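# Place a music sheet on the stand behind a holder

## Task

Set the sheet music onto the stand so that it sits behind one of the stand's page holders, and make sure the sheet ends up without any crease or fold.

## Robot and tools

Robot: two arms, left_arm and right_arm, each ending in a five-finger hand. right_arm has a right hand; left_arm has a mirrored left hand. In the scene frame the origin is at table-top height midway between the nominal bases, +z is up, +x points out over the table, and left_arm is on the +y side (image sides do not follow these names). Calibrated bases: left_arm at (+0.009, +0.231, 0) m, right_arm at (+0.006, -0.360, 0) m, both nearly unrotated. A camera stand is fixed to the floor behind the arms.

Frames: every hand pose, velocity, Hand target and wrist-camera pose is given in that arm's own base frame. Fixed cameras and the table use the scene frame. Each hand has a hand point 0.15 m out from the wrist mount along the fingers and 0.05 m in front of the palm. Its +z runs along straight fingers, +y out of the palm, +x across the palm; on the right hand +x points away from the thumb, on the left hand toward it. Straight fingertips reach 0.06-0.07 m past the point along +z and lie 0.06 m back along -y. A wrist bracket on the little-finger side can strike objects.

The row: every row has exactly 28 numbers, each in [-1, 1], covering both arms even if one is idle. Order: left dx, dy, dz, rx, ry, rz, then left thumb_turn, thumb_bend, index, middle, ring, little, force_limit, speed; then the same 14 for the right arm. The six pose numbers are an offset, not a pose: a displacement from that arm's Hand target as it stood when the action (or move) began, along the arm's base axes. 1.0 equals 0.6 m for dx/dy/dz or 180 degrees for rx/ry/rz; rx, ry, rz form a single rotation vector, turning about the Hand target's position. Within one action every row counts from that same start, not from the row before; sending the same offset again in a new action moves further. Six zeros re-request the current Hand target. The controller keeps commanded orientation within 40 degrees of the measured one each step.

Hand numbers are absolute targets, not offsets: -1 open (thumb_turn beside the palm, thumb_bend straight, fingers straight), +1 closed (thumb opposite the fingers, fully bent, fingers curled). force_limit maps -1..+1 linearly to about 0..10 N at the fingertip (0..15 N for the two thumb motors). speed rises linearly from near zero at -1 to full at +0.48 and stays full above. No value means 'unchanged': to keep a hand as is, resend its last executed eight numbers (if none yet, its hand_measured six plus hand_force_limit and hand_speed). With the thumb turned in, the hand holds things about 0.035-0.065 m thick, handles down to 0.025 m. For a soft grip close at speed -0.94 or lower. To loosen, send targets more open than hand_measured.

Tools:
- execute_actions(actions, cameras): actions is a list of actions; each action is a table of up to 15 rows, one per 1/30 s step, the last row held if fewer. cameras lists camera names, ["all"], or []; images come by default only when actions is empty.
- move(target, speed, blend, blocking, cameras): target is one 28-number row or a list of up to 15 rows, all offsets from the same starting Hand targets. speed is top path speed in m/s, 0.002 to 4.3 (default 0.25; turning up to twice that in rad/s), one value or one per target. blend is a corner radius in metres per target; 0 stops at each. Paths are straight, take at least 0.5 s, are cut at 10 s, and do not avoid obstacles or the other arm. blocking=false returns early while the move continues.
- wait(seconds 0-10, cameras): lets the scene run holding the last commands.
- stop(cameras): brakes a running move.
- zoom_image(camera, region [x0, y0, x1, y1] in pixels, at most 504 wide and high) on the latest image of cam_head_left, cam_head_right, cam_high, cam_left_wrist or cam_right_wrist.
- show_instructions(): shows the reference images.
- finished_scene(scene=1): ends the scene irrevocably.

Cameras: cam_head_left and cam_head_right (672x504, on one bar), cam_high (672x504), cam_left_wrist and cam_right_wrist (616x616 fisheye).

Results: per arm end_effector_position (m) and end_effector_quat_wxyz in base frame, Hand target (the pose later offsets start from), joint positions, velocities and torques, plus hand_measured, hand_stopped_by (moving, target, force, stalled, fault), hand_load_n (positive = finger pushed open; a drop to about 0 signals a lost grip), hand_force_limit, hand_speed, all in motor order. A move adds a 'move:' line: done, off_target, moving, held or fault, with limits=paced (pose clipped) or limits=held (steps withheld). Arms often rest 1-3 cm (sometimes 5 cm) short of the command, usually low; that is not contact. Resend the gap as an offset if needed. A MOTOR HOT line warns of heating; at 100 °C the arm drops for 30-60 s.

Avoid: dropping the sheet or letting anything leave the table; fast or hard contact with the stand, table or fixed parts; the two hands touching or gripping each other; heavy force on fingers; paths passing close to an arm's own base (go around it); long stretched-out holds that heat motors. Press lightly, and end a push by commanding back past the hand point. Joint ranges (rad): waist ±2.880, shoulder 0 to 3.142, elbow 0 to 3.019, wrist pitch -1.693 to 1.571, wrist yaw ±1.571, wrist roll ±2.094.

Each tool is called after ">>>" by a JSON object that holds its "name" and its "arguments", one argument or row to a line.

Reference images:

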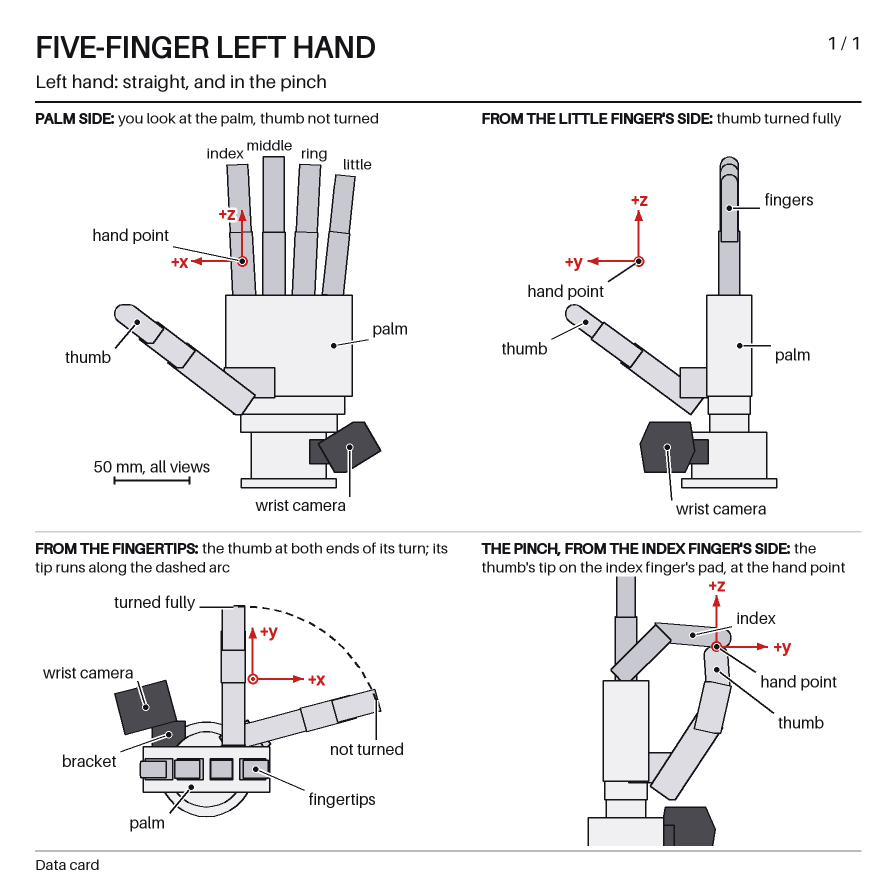

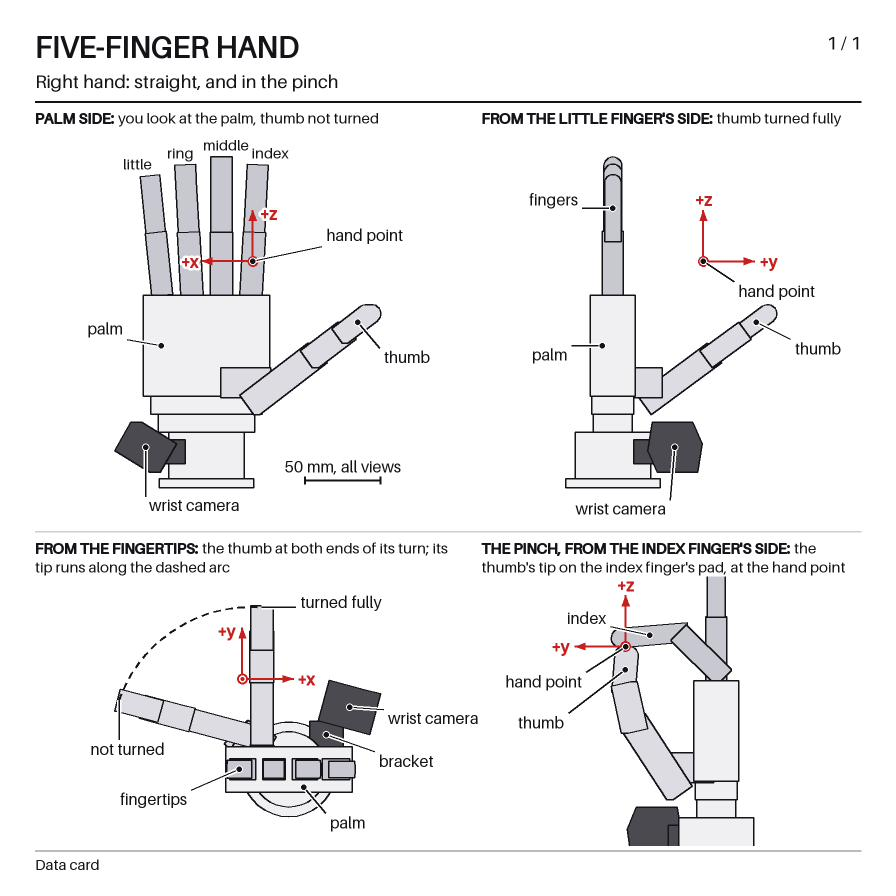

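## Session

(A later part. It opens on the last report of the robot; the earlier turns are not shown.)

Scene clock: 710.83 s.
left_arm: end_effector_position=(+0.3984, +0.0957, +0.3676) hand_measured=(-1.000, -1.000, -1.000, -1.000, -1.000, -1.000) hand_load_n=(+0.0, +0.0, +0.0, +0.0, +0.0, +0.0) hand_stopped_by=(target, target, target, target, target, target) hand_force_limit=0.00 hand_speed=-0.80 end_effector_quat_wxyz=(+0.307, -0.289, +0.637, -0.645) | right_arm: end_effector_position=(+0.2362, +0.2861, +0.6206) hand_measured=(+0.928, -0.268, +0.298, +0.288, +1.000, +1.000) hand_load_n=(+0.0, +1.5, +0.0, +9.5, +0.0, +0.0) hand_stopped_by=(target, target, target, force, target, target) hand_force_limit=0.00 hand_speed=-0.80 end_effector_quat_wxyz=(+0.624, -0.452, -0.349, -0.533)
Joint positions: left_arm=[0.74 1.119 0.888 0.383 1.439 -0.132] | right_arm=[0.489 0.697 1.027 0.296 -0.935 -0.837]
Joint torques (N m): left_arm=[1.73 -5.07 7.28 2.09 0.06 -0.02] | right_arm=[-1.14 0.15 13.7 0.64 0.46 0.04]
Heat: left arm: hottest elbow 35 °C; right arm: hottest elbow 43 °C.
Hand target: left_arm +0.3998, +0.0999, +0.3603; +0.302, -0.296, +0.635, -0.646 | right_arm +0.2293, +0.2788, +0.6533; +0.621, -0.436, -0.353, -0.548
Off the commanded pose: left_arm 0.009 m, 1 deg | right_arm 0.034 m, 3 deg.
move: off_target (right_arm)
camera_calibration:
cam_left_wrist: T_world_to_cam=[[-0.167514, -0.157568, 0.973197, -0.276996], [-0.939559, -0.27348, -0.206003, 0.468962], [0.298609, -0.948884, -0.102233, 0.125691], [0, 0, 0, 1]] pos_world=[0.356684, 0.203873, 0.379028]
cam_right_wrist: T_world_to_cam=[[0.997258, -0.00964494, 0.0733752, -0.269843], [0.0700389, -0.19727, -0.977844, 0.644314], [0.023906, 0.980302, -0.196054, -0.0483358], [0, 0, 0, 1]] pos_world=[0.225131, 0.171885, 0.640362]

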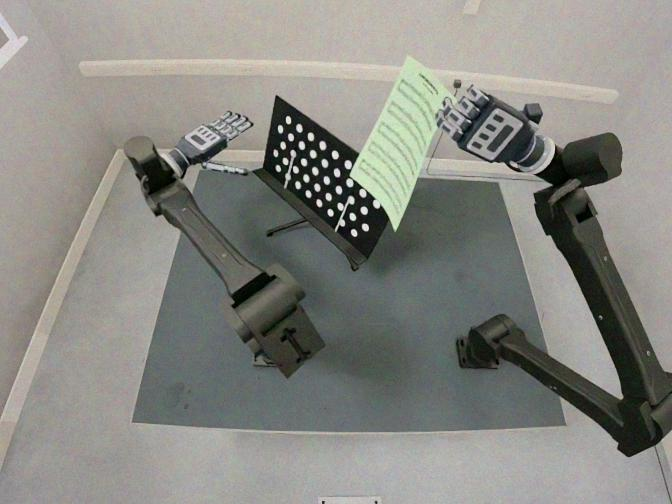

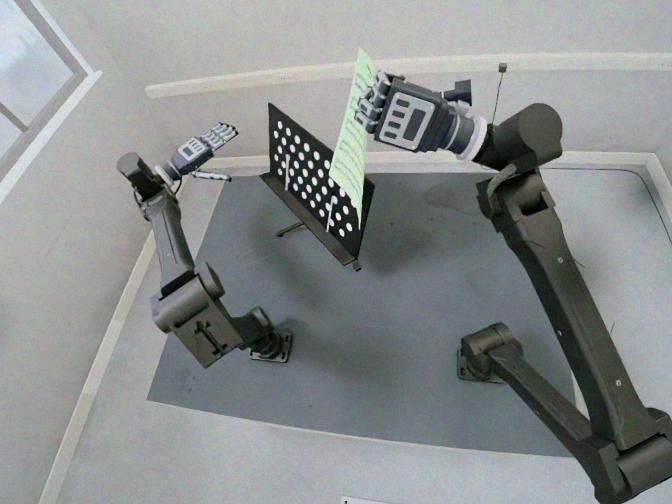

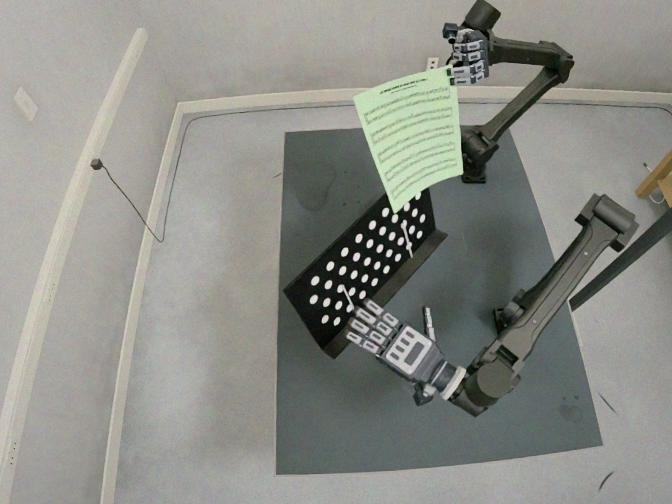

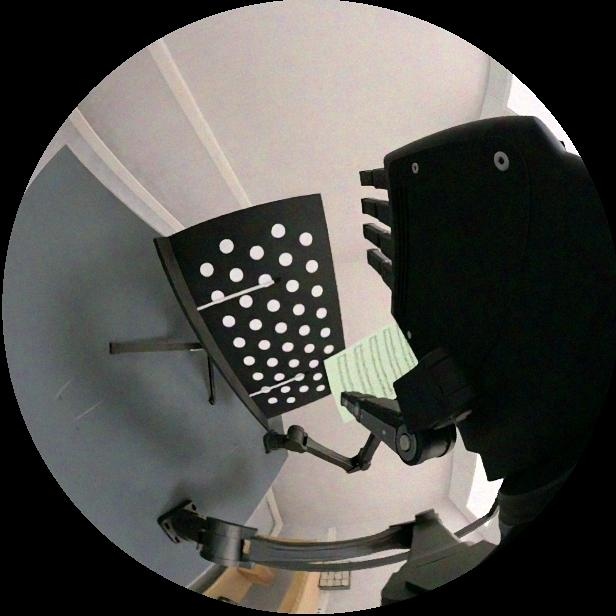

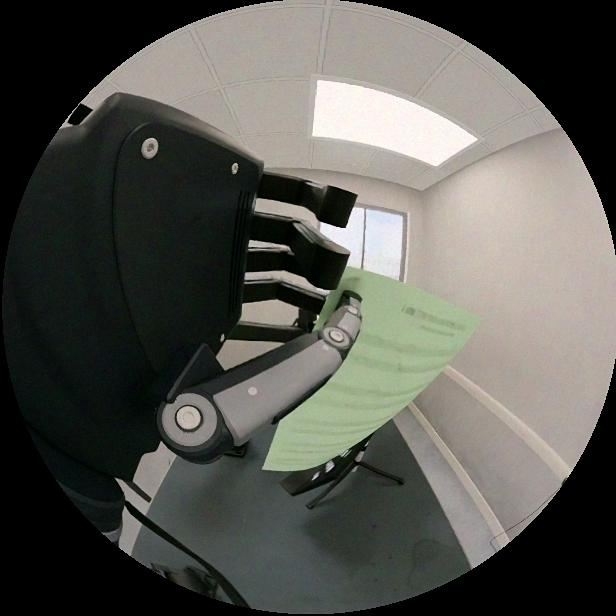

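>>> {"name": "move", "arguments": {
  "target": [0,0,0,0,0,0,-1,-1,-1,-1,-1,-1,0,-0.8,0.0677,0.0736,0,0.0542,0.0106,0.0706,0.928,-0.268,0.298,0.290,1,1,0,-0.8],
  "speed": 0.12,
  "cameras": ["all"]
}}

>>> {"name": "zoom_image", "arguments": {
  "camera": "cam_head_right",
  "region": [260, 30, 440, 270]
}}

>>> {"name": "zoom_image", "arguments": {
  "camera": "cam_head_left",
  "region": [270, 30, 450, 270]
}}

Scene clock: 749.53 s.
left_arm: end_effector_position=(+0.3984, +0.0957, +0.3676) hand_measured=(-1.000, -1.000, -1.000, -1.000, -1.000, -1.000) hand_load_n=(+0.0, +0.0, +0.0, +0.0, +0.0, +0.0) hand_stopped_by=(target, target, target, target, target, target) hand_force_limit=0.00 hand_speed=-0.80 end_effector_quat_wxyz=(+0.307, -0.289, +0.637, -0.645) | right_arm: end_effector_position=(+0.2735, +0.3268, +0.6270) hand_measured=(+0.928, -0.268, +0.298, +0.288, +1.000, +1.000) hand_load_n=(+0.0, +1.5, +0.5, +9.0, +0.0, +0.0) hand_stopped_by=(target, target, target, force, target, target) hand_force_limit=0.00 hand_speed=-0.80 end_effector_quat_wxyz=(+0.721, -0.369, -0.333, -0.484)
Joint positions: left_arm=[0.74 1.119 0.888 0.383 1.439 -0.132] | right_arm=[0.485 0.971 1.027 0.995 -0.948 -0.368]
Joint torques (N m): left_arm=[1.79 -5.07 7.31 2.09 0.06 -0.03] | right_arm=[-0.73 -2.55 12.64 1.07 0.82 0.07]
Heat: left arm: hottest elbow 35 °C; right arm: hottest elbow 45 °C.
Hand target: left_arm +0.3998, +0.0999, +0.3603; +0.302, -0.296, +0.635, -0.646 | right_arm +0.2699, +0.3229, +0.6534; +0.718, -0.349, -0.341, -0.497
Off the commanded pose: left_arm 0.009 m, 1 deg | right_arm 0.027 m, 3 deg.
move: off_target (right_arm)
camera_calibration:
cam_left_wrist: T_world_to_cam=[[-0.167514, -0.157568, 0.973197, -0.276996], [-0.939559, -0.27348, -0.206003, 0.468962], [0.298609, -0.948884, -0.102233, 0.125691], [0, 0, 0, 1]] pos_world=[0.356684, 0.203873, 0.379028]
cam_right_wrist: T_world_to_cam=[[0.98112, 0.187835, 0.0460575, -0.350171], [0.0491712, -0.0119487, -0.998719, 0.614324], [-0.187044, 0.982128, -0.0209592, -0.140625], [0, 0, 0, 1]] pos_world=[0.287049, 0.211226, 0.626717]

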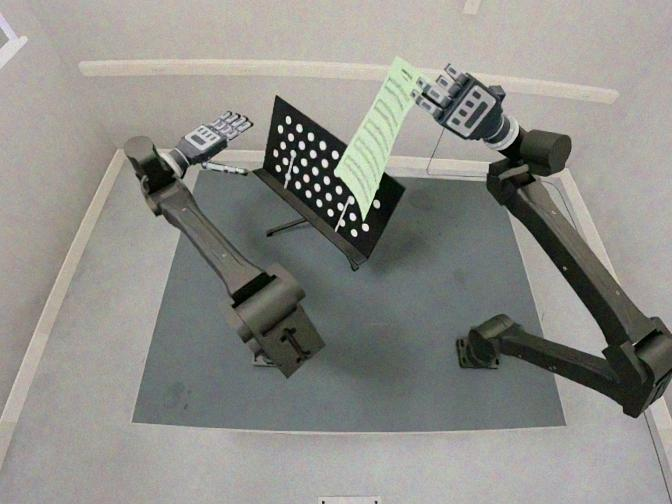

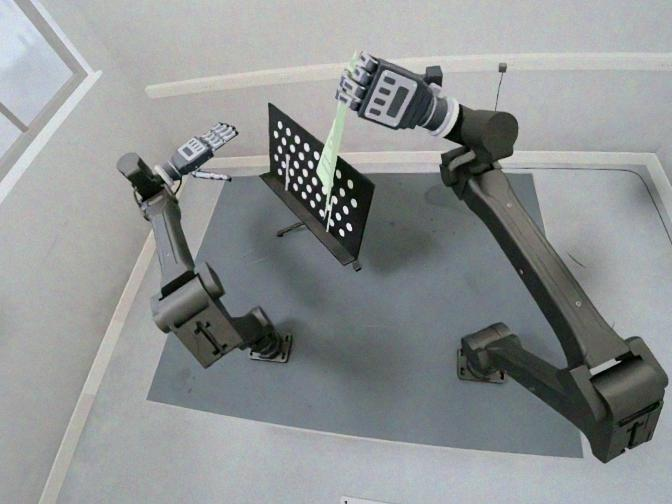

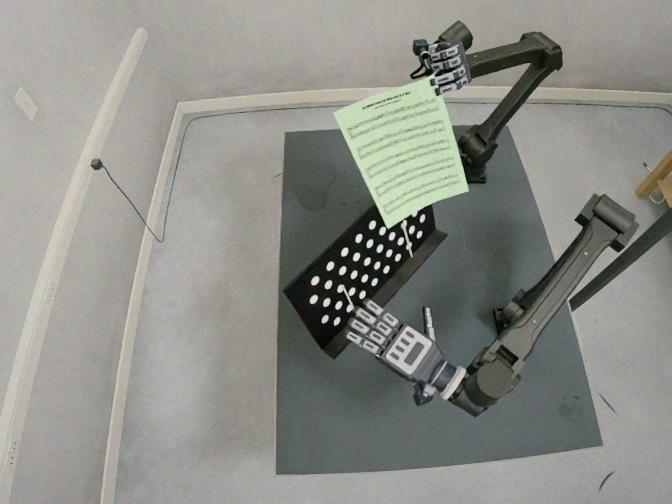

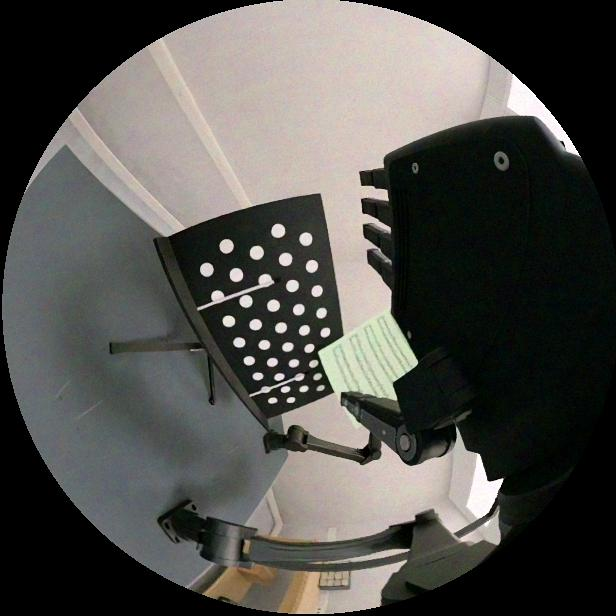

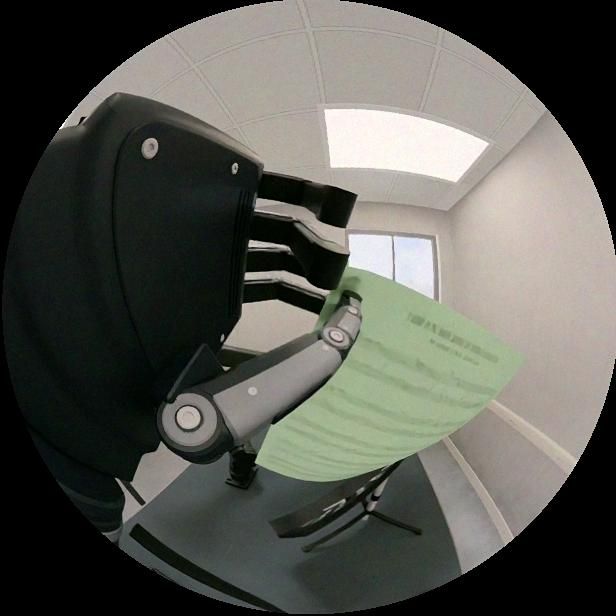

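Scaled by 2.100 from the camera's 672x504 image, which has a finer 960x720 frame.

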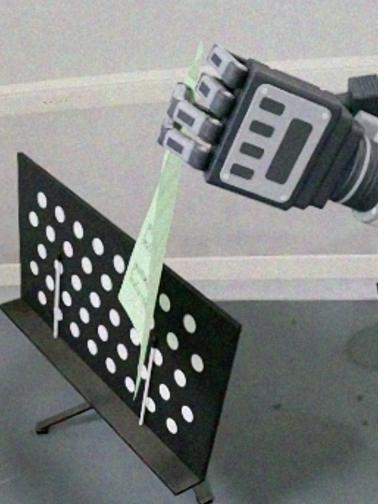

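Scaled by 2.100 from the camera's 672x504 image, which has a finer 960x720 frame.

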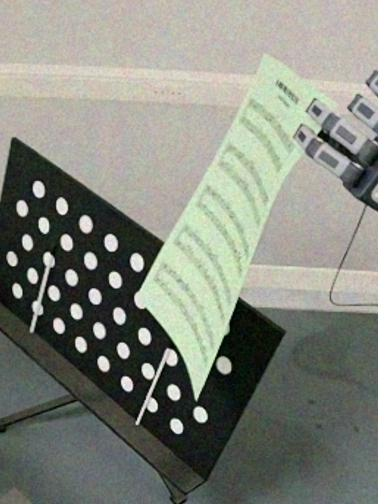

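>>> {"name": "move", "arguments": {
  "target": [0,0,0,0,0,0,-1,-1,-1,-1,-1,-1,0,-0.8,0.0,0.0,0,-0.0082,-0.068,0.036,0.928,-0.268,0.298,0.290,1,1,0,-0.8],
  "speed": 0.12,
  "cameras": ["all"]
}}

>>> {"name": "zoom_image", "arguments": {
  "camera": "cam_head_right",
  "region": [260, 30, 440, 270]
}}

>>> {"name": "zoom_image", "arguments": {
  "camera": "cam_head_left",
  "region": [270, 30, 450, 270]
}}

>>> {"name": "zoom_image", "arguments": {
  "camera": "cam_right_wrist",
  "region": [220, 180, 560, 500]
}}

Scene clock: 813.07 s.
left_arm: end_effector_position=(+0.3984, +0.0957, +0.3676) hand_measured=(-1.000, -1.000, -1.000, -1.000, -1.000, -1.000) hand_load_n=(+0.0, +0.0, +0.0, +0.0, +0.0, +0.0) hand_stopped_by=(target, target, target, target, target, target) hand_force_limit=0.00 hand_speed=-0.80 end_effector_quat_wxyz=(+0.307, -0.289, +0.637, -0.645) | right_arm: end_effector_position=(+0.2712, +0.3276, +0.6274) hand_measured=(+0.928, -0.268, +0.298, +0.288, +1.000, +1.000) hand_load_n=(+0.0, +1.5, +0.5, +9.0, +0.0, +0.0) hand_stopped_by=(target, target, target, force, target, target) hand_force_limit=0.00 hand_speed=-0.80 end_effector_quat_wxyz=(+0.709, -0.302, -0.429, -0.471)
Joint positions: left_arm=[0.74 1.119 0.888 0.383 1.439 -0.132] | right_arm=[0.433 1.13 1.113 1.465 -1.101 -0.109]
Joint torques (N m): left_arm=[1.79 -5.13 7.34 2.09 0.05 -0.02] | right_arm=[-1.03 -3.78 12.92 0.28 0.84 0.08]
Heat: left arm: hottest elbow 35 °C; right arm: hottest elbow 44 °C.
Hand target: left_arm +0.3998, +0.0999, +0.3603; +0.302, -0.296, +0.635, -0.646 | right_arm +0.2699, +0.3228, +0.6533; +0.700, -0.283, -0.441, -0.485
Off the commanded pose: left_arm 0.009 m, 1 deg | right_arm 0.026 m, 3 deg.
move: off_target (right_arm)
camera_calibration:
cam_left_wrist: T_world_to_cam=[[-0.167514, -0.157568, 0.973197, -0.276996], [-0.939559, -0.27348, -0.206003, 0.468962], [0.298609, -0.948884, -0.102233, 0.125691], [0, 0, 0, 1]] pos_world=[0.356684, 0.203873, 0.379028]
cam_right_wrist: T_world_to_cam=[[0.921851, 0.307649, 0.235675, -0.490136], [0.249982, -0.00734984, -0.968222, 0.539641], [-0.296141, 0.951472, -0.0836823, -0.0628254], [0, 0, 0, 1]] pos_world=[0.298326, 0.214533, 0.632748]

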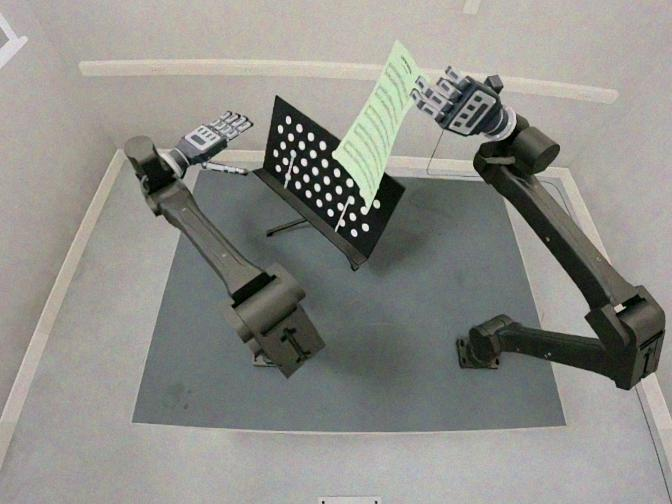

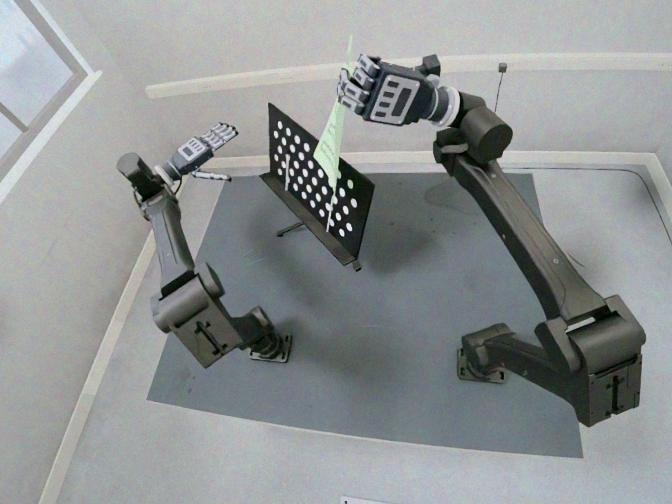

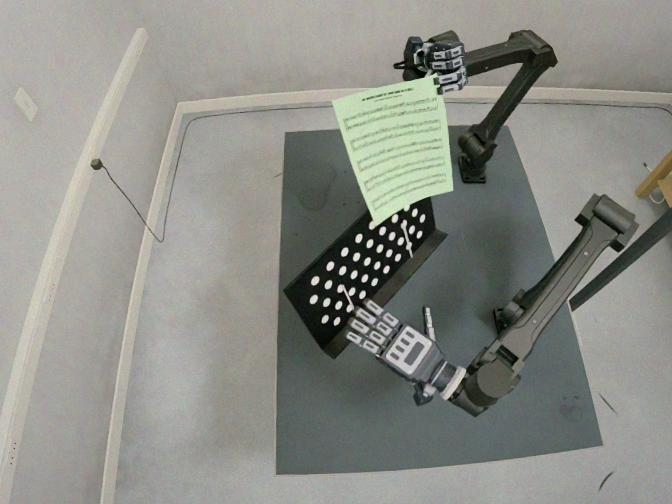

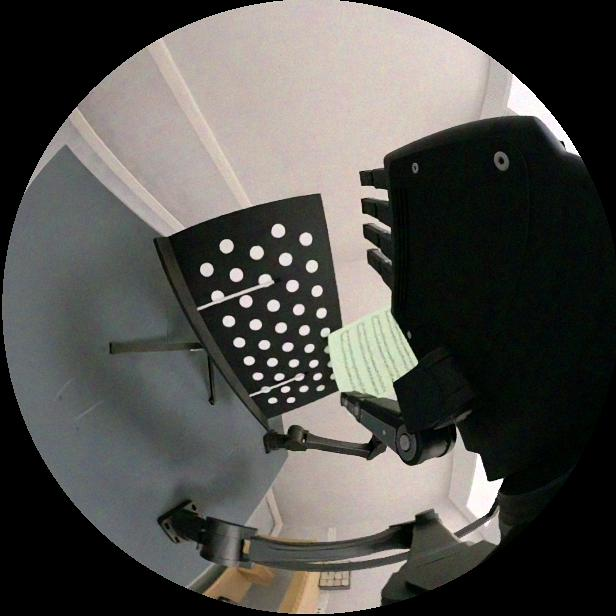

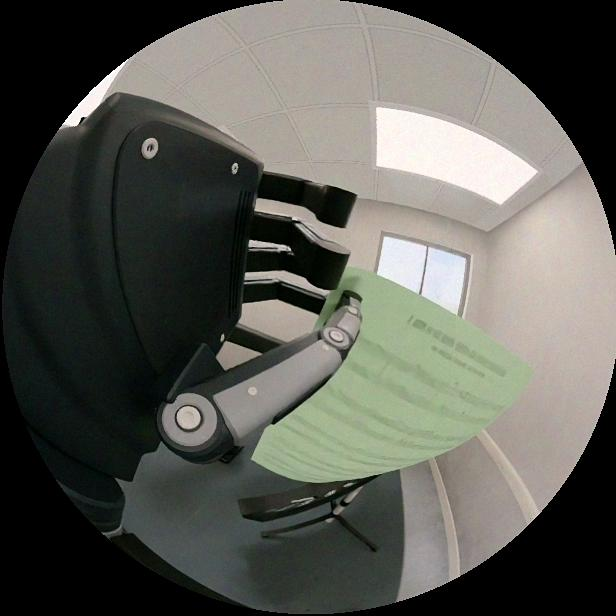

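Scaled by 2.100 from the camera's 672x504 image, which has a finer 960x720 frame.

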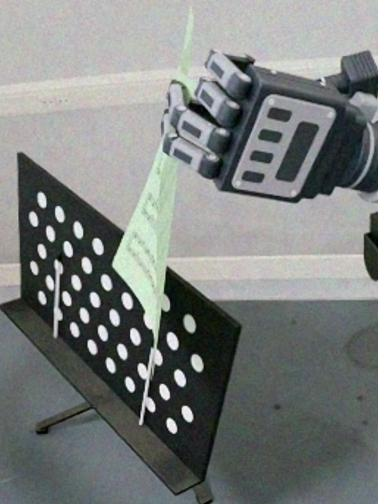

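Scaled by 2.100 from the camera's 672x504 image, which has a finer 960x720 frame.

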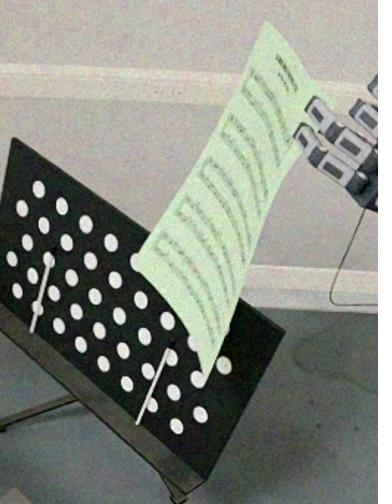

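Scaled by 1.482 from the camera's 616x616 image, which has a finer 880x880 frame.

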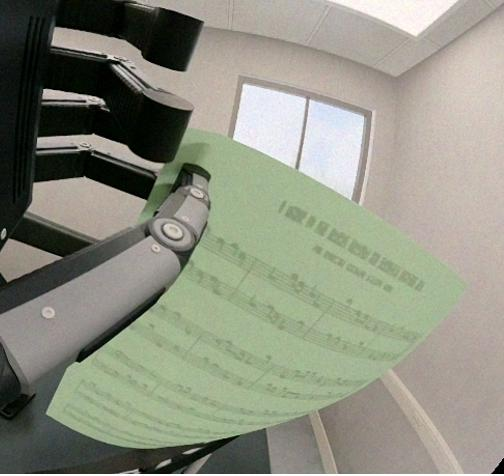

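>>> {"name": "wait", "arguments": {
  "seconds": 0.5,
  "cameras": ["all"]
}}

>>> {"name": "zoom_image", "arguments": {
  "camera": "cam_head_right",
  "region": [260, 30, 440, 270]
}}

>>> {"name": "zoom_image", "arguments": {
  "camera": "cam_head_left",
  "region": [270, 30, 450, 270]
}}

>>> {"name": "zoom_image", "arguments": {
  "camera": "cam_high",
  "region": [300, 30, 500, 270]
}}

Scene clock: 834.10 s.
left_arm: end_effector_position=(+0.3984, +0.0957, +0.3676) hand_measured=(-1.000, -1.000, -1.000, -1.000, -1.000, -1.000) hand_load_n=(+0.0, +0.0, +0.0, +0.0, +0.0, +0.0) hand_stopped_by=(target, target, target, target, target, target) hand_force_limit=0.00 hand_speed=-0.80 end_effector_quat_wxyz=(+0.307, -0.289, +0.637, -0.645) | right_arm: end_effector_position=(+0.2712, +0.3276, +0.6274) hand_measured=(+0.928, -0.268, +0.298, +0.288, +1.000, +1.000) hand_load_n=(+0.0, +1.5, +0.0, +9.0, +0.0, +0.0) hand_stopped_by=(target, target, target, force, target, target) hand_force_limit=0.00 hand_speed=-0.80 end_effector_quat_wxyz=(+0.709, -0.302, -0.429, -0.471)
Joint positions: left_arm=[0.74 1.119 0.888 0.383 1.439 -0.132] | right_arm=[0.433 1.13 1.113 1.465 -1.101 -0.108]
Joint torques (N m): left_arm=[1.85 -5.07 7.31 2.09 0.06 -0.03] | right_arm=[-1.26 -3.9 12.92 0.32 0.84 0.07]
Heat: left arm: hottest elbow 35 °C; right arm: hottest elbow 42 °C.
Hand target: left_arm +0.3998, +0.0999, +0.3603; +0.302, -0.296, +0.635, -0.646 | right_arm +0.2699, +0.3228, +0.6533; +0.700, -0.283, -0.441, -0.485
Off the commanded pose: left_arm 0.009 m, 1 deg | right_arm 0.026 m, 3 deg.
wait: 0.50 s; at rest from the start
camera_calibration:
cam_left_wrist: T_world_to_cam=[[-0.167514, -0.157568, 0.973197, -0.276996], [-0.939559, -0.27348, -0.206003, 0.468962], [0.298609, -0.948884, -0.102233, 0.125691], [0, 0, 0, 1]] pos_world=[0.356684, 0.203873, 0.379028]
cam_right_wrist: T_world_to_cam=[[0.921912, 0.30805, 0.234911, -0.489756], [0.249288, -0.00757626, -0.9684, 0.540009], [-0.296536, 0.95134, -0.0837778, -0.0626187], [0, 0, 0, 1]] pos_world=[0.298326, 0.214532, 0.632748]

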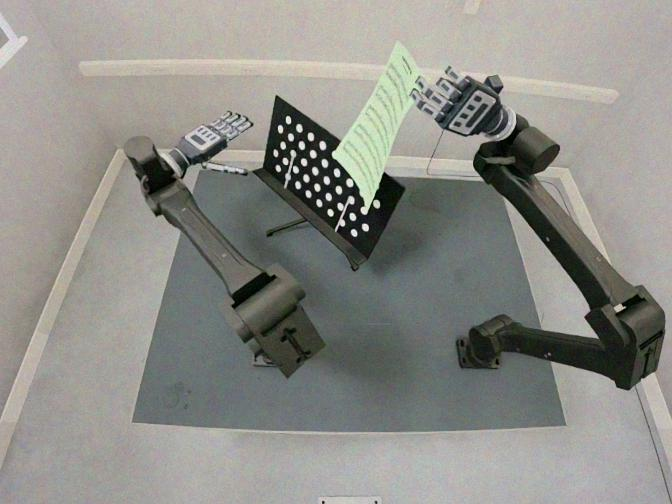

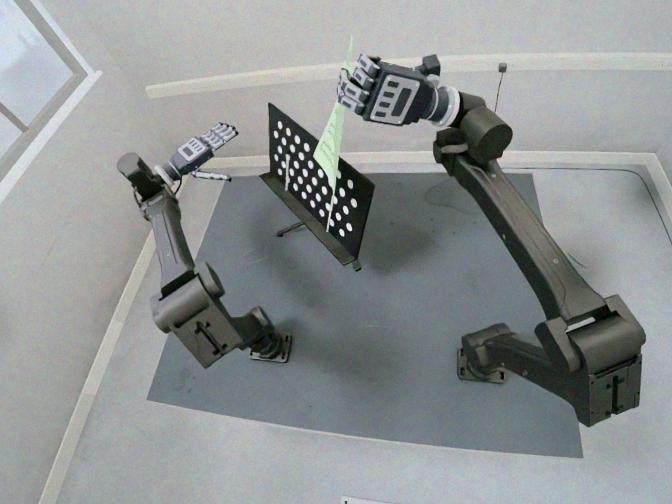

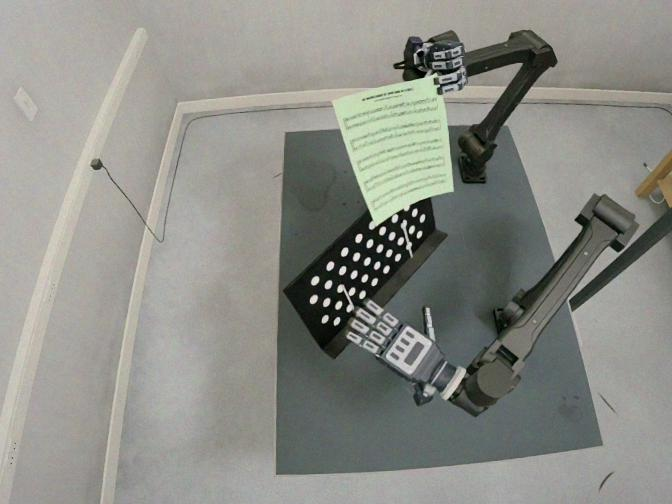

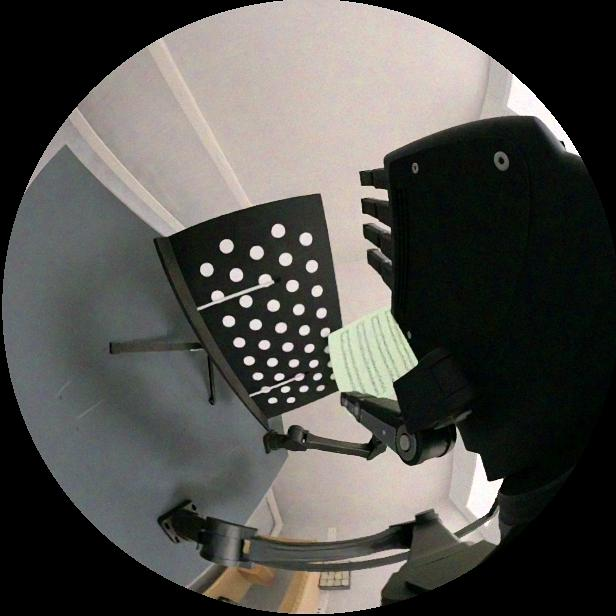

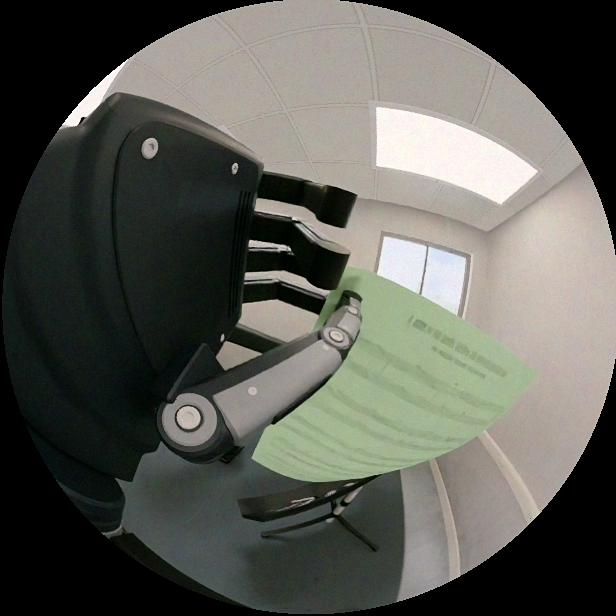

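Scaled by 2.100 from the camera's 672x504 image, which has a finer 960x720 frame.

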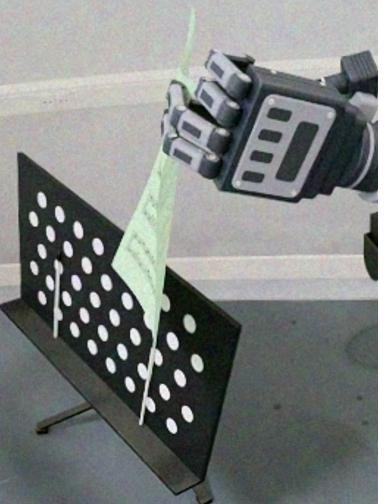

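Scaled by 2.100 from the camera's 672x504 image, which has a finer 960x720 frame.

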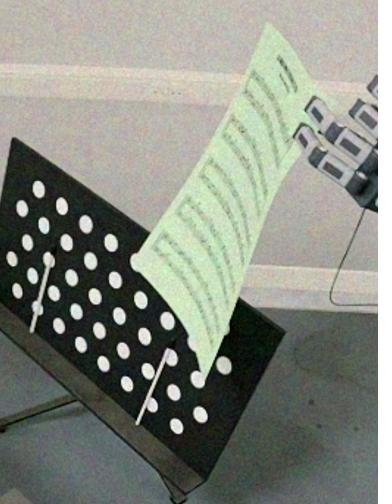

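Scaled by 2.100 from the camera's 672x504 image, which has a finer 960x720 frame.

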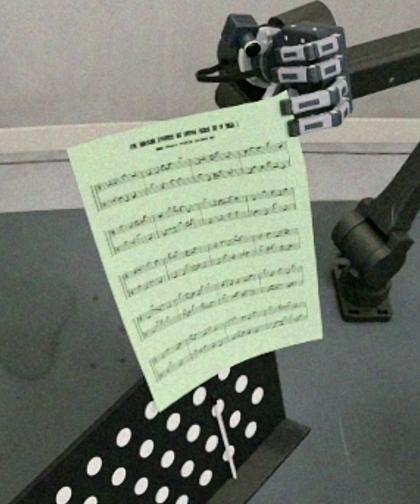

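>>> {"name": "move", "arguments": {
  "target": [
    [0,0,0,0,0,0,-1,-1,-1,-1,-1,-1,0,-0.8,-0.0123,0.0113,-0.083,0,0,0,0.928,-0.268,0.298,0.290,1,1,0,-0.8],
    [0,0,0,0,0,0,-1,-1,-1,-1,-1,-1,0,-0.8,0.0491,-0.0451,-0.083,0,0,0,0.928,-0.268,0.298,0.290,1,1,0,-0.8]
  ],
  "speed": 0.1,
  "blend": 0.01,
  "cameras": ["all"]
}}

>>> {"name": "zoom_image", "arguments": {
  "camera": "cam_head_right",
  "region": [260, 50, 440, 270]
}}

>>> {"name": "zoom_image", "arguments": {
  "camera": "cam_head_left",
  "region": [270, 50, 450, 270]
}}

>>> {"name": "zoom_image", "arguments": {
  "camera": "cam_high",
  "region": [300, 70, 500, 270]
}}

Scene clock: 877.90 s.
left_arm: end_effector_position=(+0.3984, +0.0957, +0.3676) hand_measured=(-1.000, -1.000, -1.000, -1.000, -1.000, -1.000) hand_load_n=(+0.0, +0.0, +0.0, +0.0, +0.0, +0.0) hand_stopped_by=(target, target, target, target, target, target) hand_force_limit=0.00 hand_speed=-0.80 end_effector_quat_wxyz=(+0.307, -0.289, +0.637, -0.645) | right_arm: end_effector_position=(+0.2960, +0.2990, +0.6015) hand_measured=(+0.928, -0.268, +0.298, +0.288, +1.000, +1.000) hand_load_n=(+0.0, +1.5, +0.5, +9.0, +0.0, +0.0) hand_stopped_by=(target, target, target, force, target, target) hand_force_limit=0.00 hand_speed=-0.80 end_effector_quat_wxyz=(+0.687, -0.317, -0.420, -0.501)
Joint positions: left_arm=[0.74 1.119 0.888 0.383 1.439 -0.132] | right_arm=[0.335 1.135 1.049 1.573 -1.108 -0.077]
Joint torques (N m): left_arm=[1.85 -5.07 7.31 2.09 0.06 -0.02] | right_arm=[-1.03 -3.78 8.9 0.24 0.83 0.07]
Heat: left arm: hottest elbow 35 °C; right arm: hottest elbow 42 °C.
Hand target: left_arm +0.3998, +0.0999, +0.3603; +0.302, -0.296, +0.635, -0.646 | right_arm +0.2994, +0.2958, +0.6035; +0.700, -0.283, -0.441, -0.485
Off the commanded pose: left_arm 0.009 m, 1 deg | right_arm 0.005 m, 5 deg.
joint sent to its limit (right arm) — joint 4 (wrist pitch), upper limit. The joint targets are off in orientation, not in position.
move: off_target (right_arm)
camera_calibration:
cam_left_wrist: T_world_to_cam=[[-0.167514, -0.157568, 0.973197, -0.276996], [-0.939559, -0.27348, -0.206003, 0.468962], [0.298609, -0.948884, -0.102233, 0.125691], [0, 0, 0, 1]] pos_world=[0.356684, 0.203873, 0.379028]
cam_right_wrist: T_world_to_cam=[[0.941475, 0.23085, 0.245627, -0.486996], [0.259062, -0.0293176, -0.965416, 0.510371], [-0.215665, 0.972547, -0.0874063, -0.0582258], [0, 0, 0, 1]] pos_world=[0.31372, 0.184013, 0.60725]

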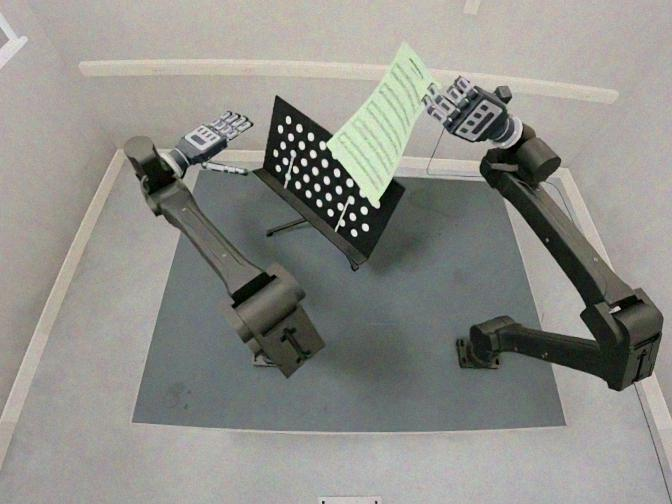

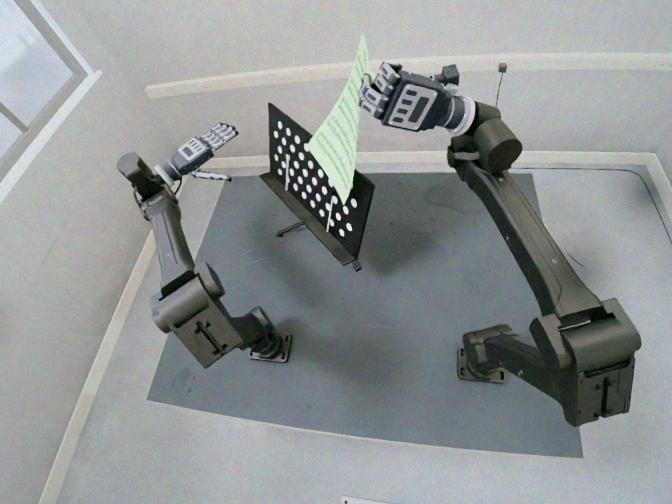

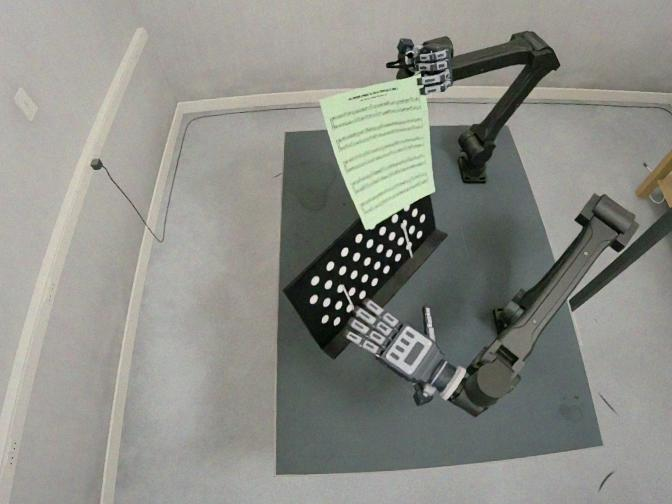

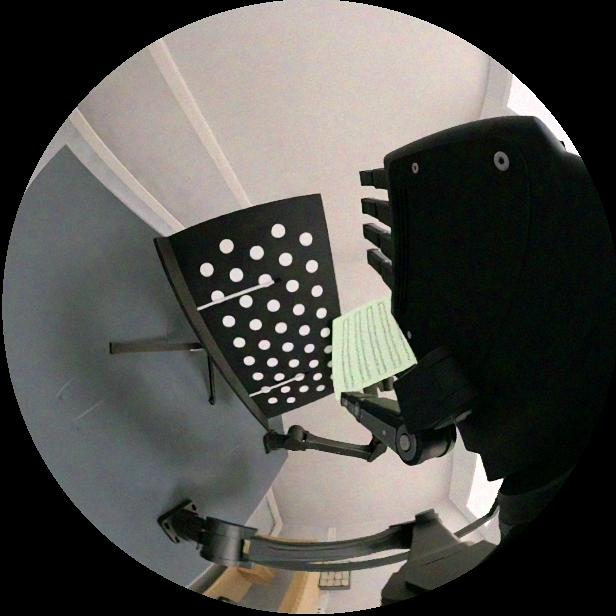

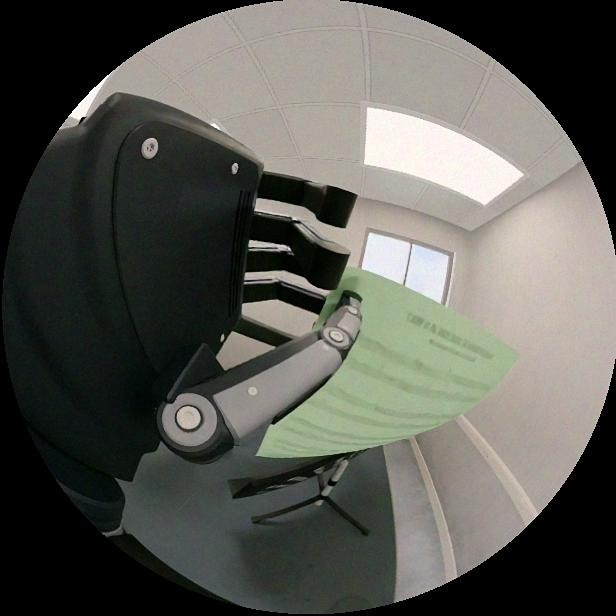

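Scaled by 2.291 from the camera's 672x504 image, which has a finer 960x720 frame.

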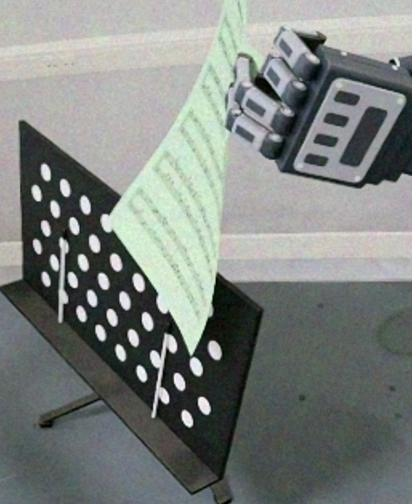

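Scaled by 2.291 from the camera's 672x504 image, which has a finer 960x720 frame.

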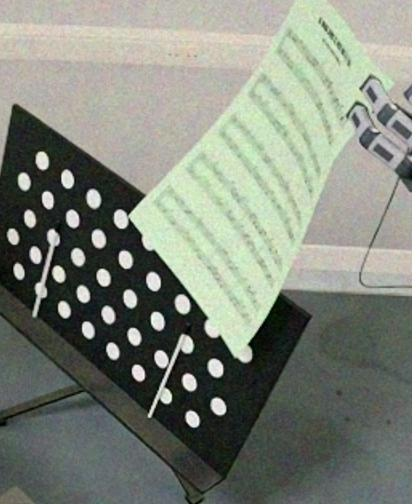

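Scaled by 2.520 from the camera's 672x504 image, which has a finer 960x720 frame.

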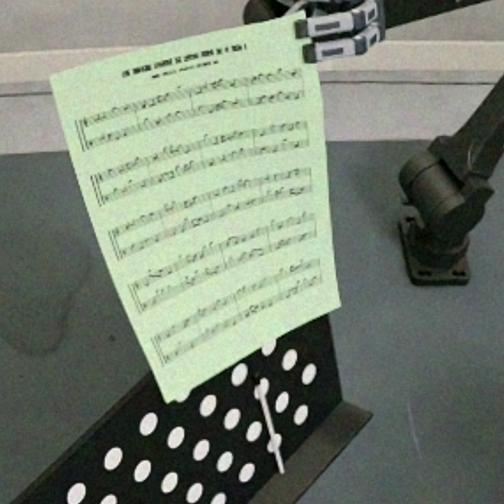

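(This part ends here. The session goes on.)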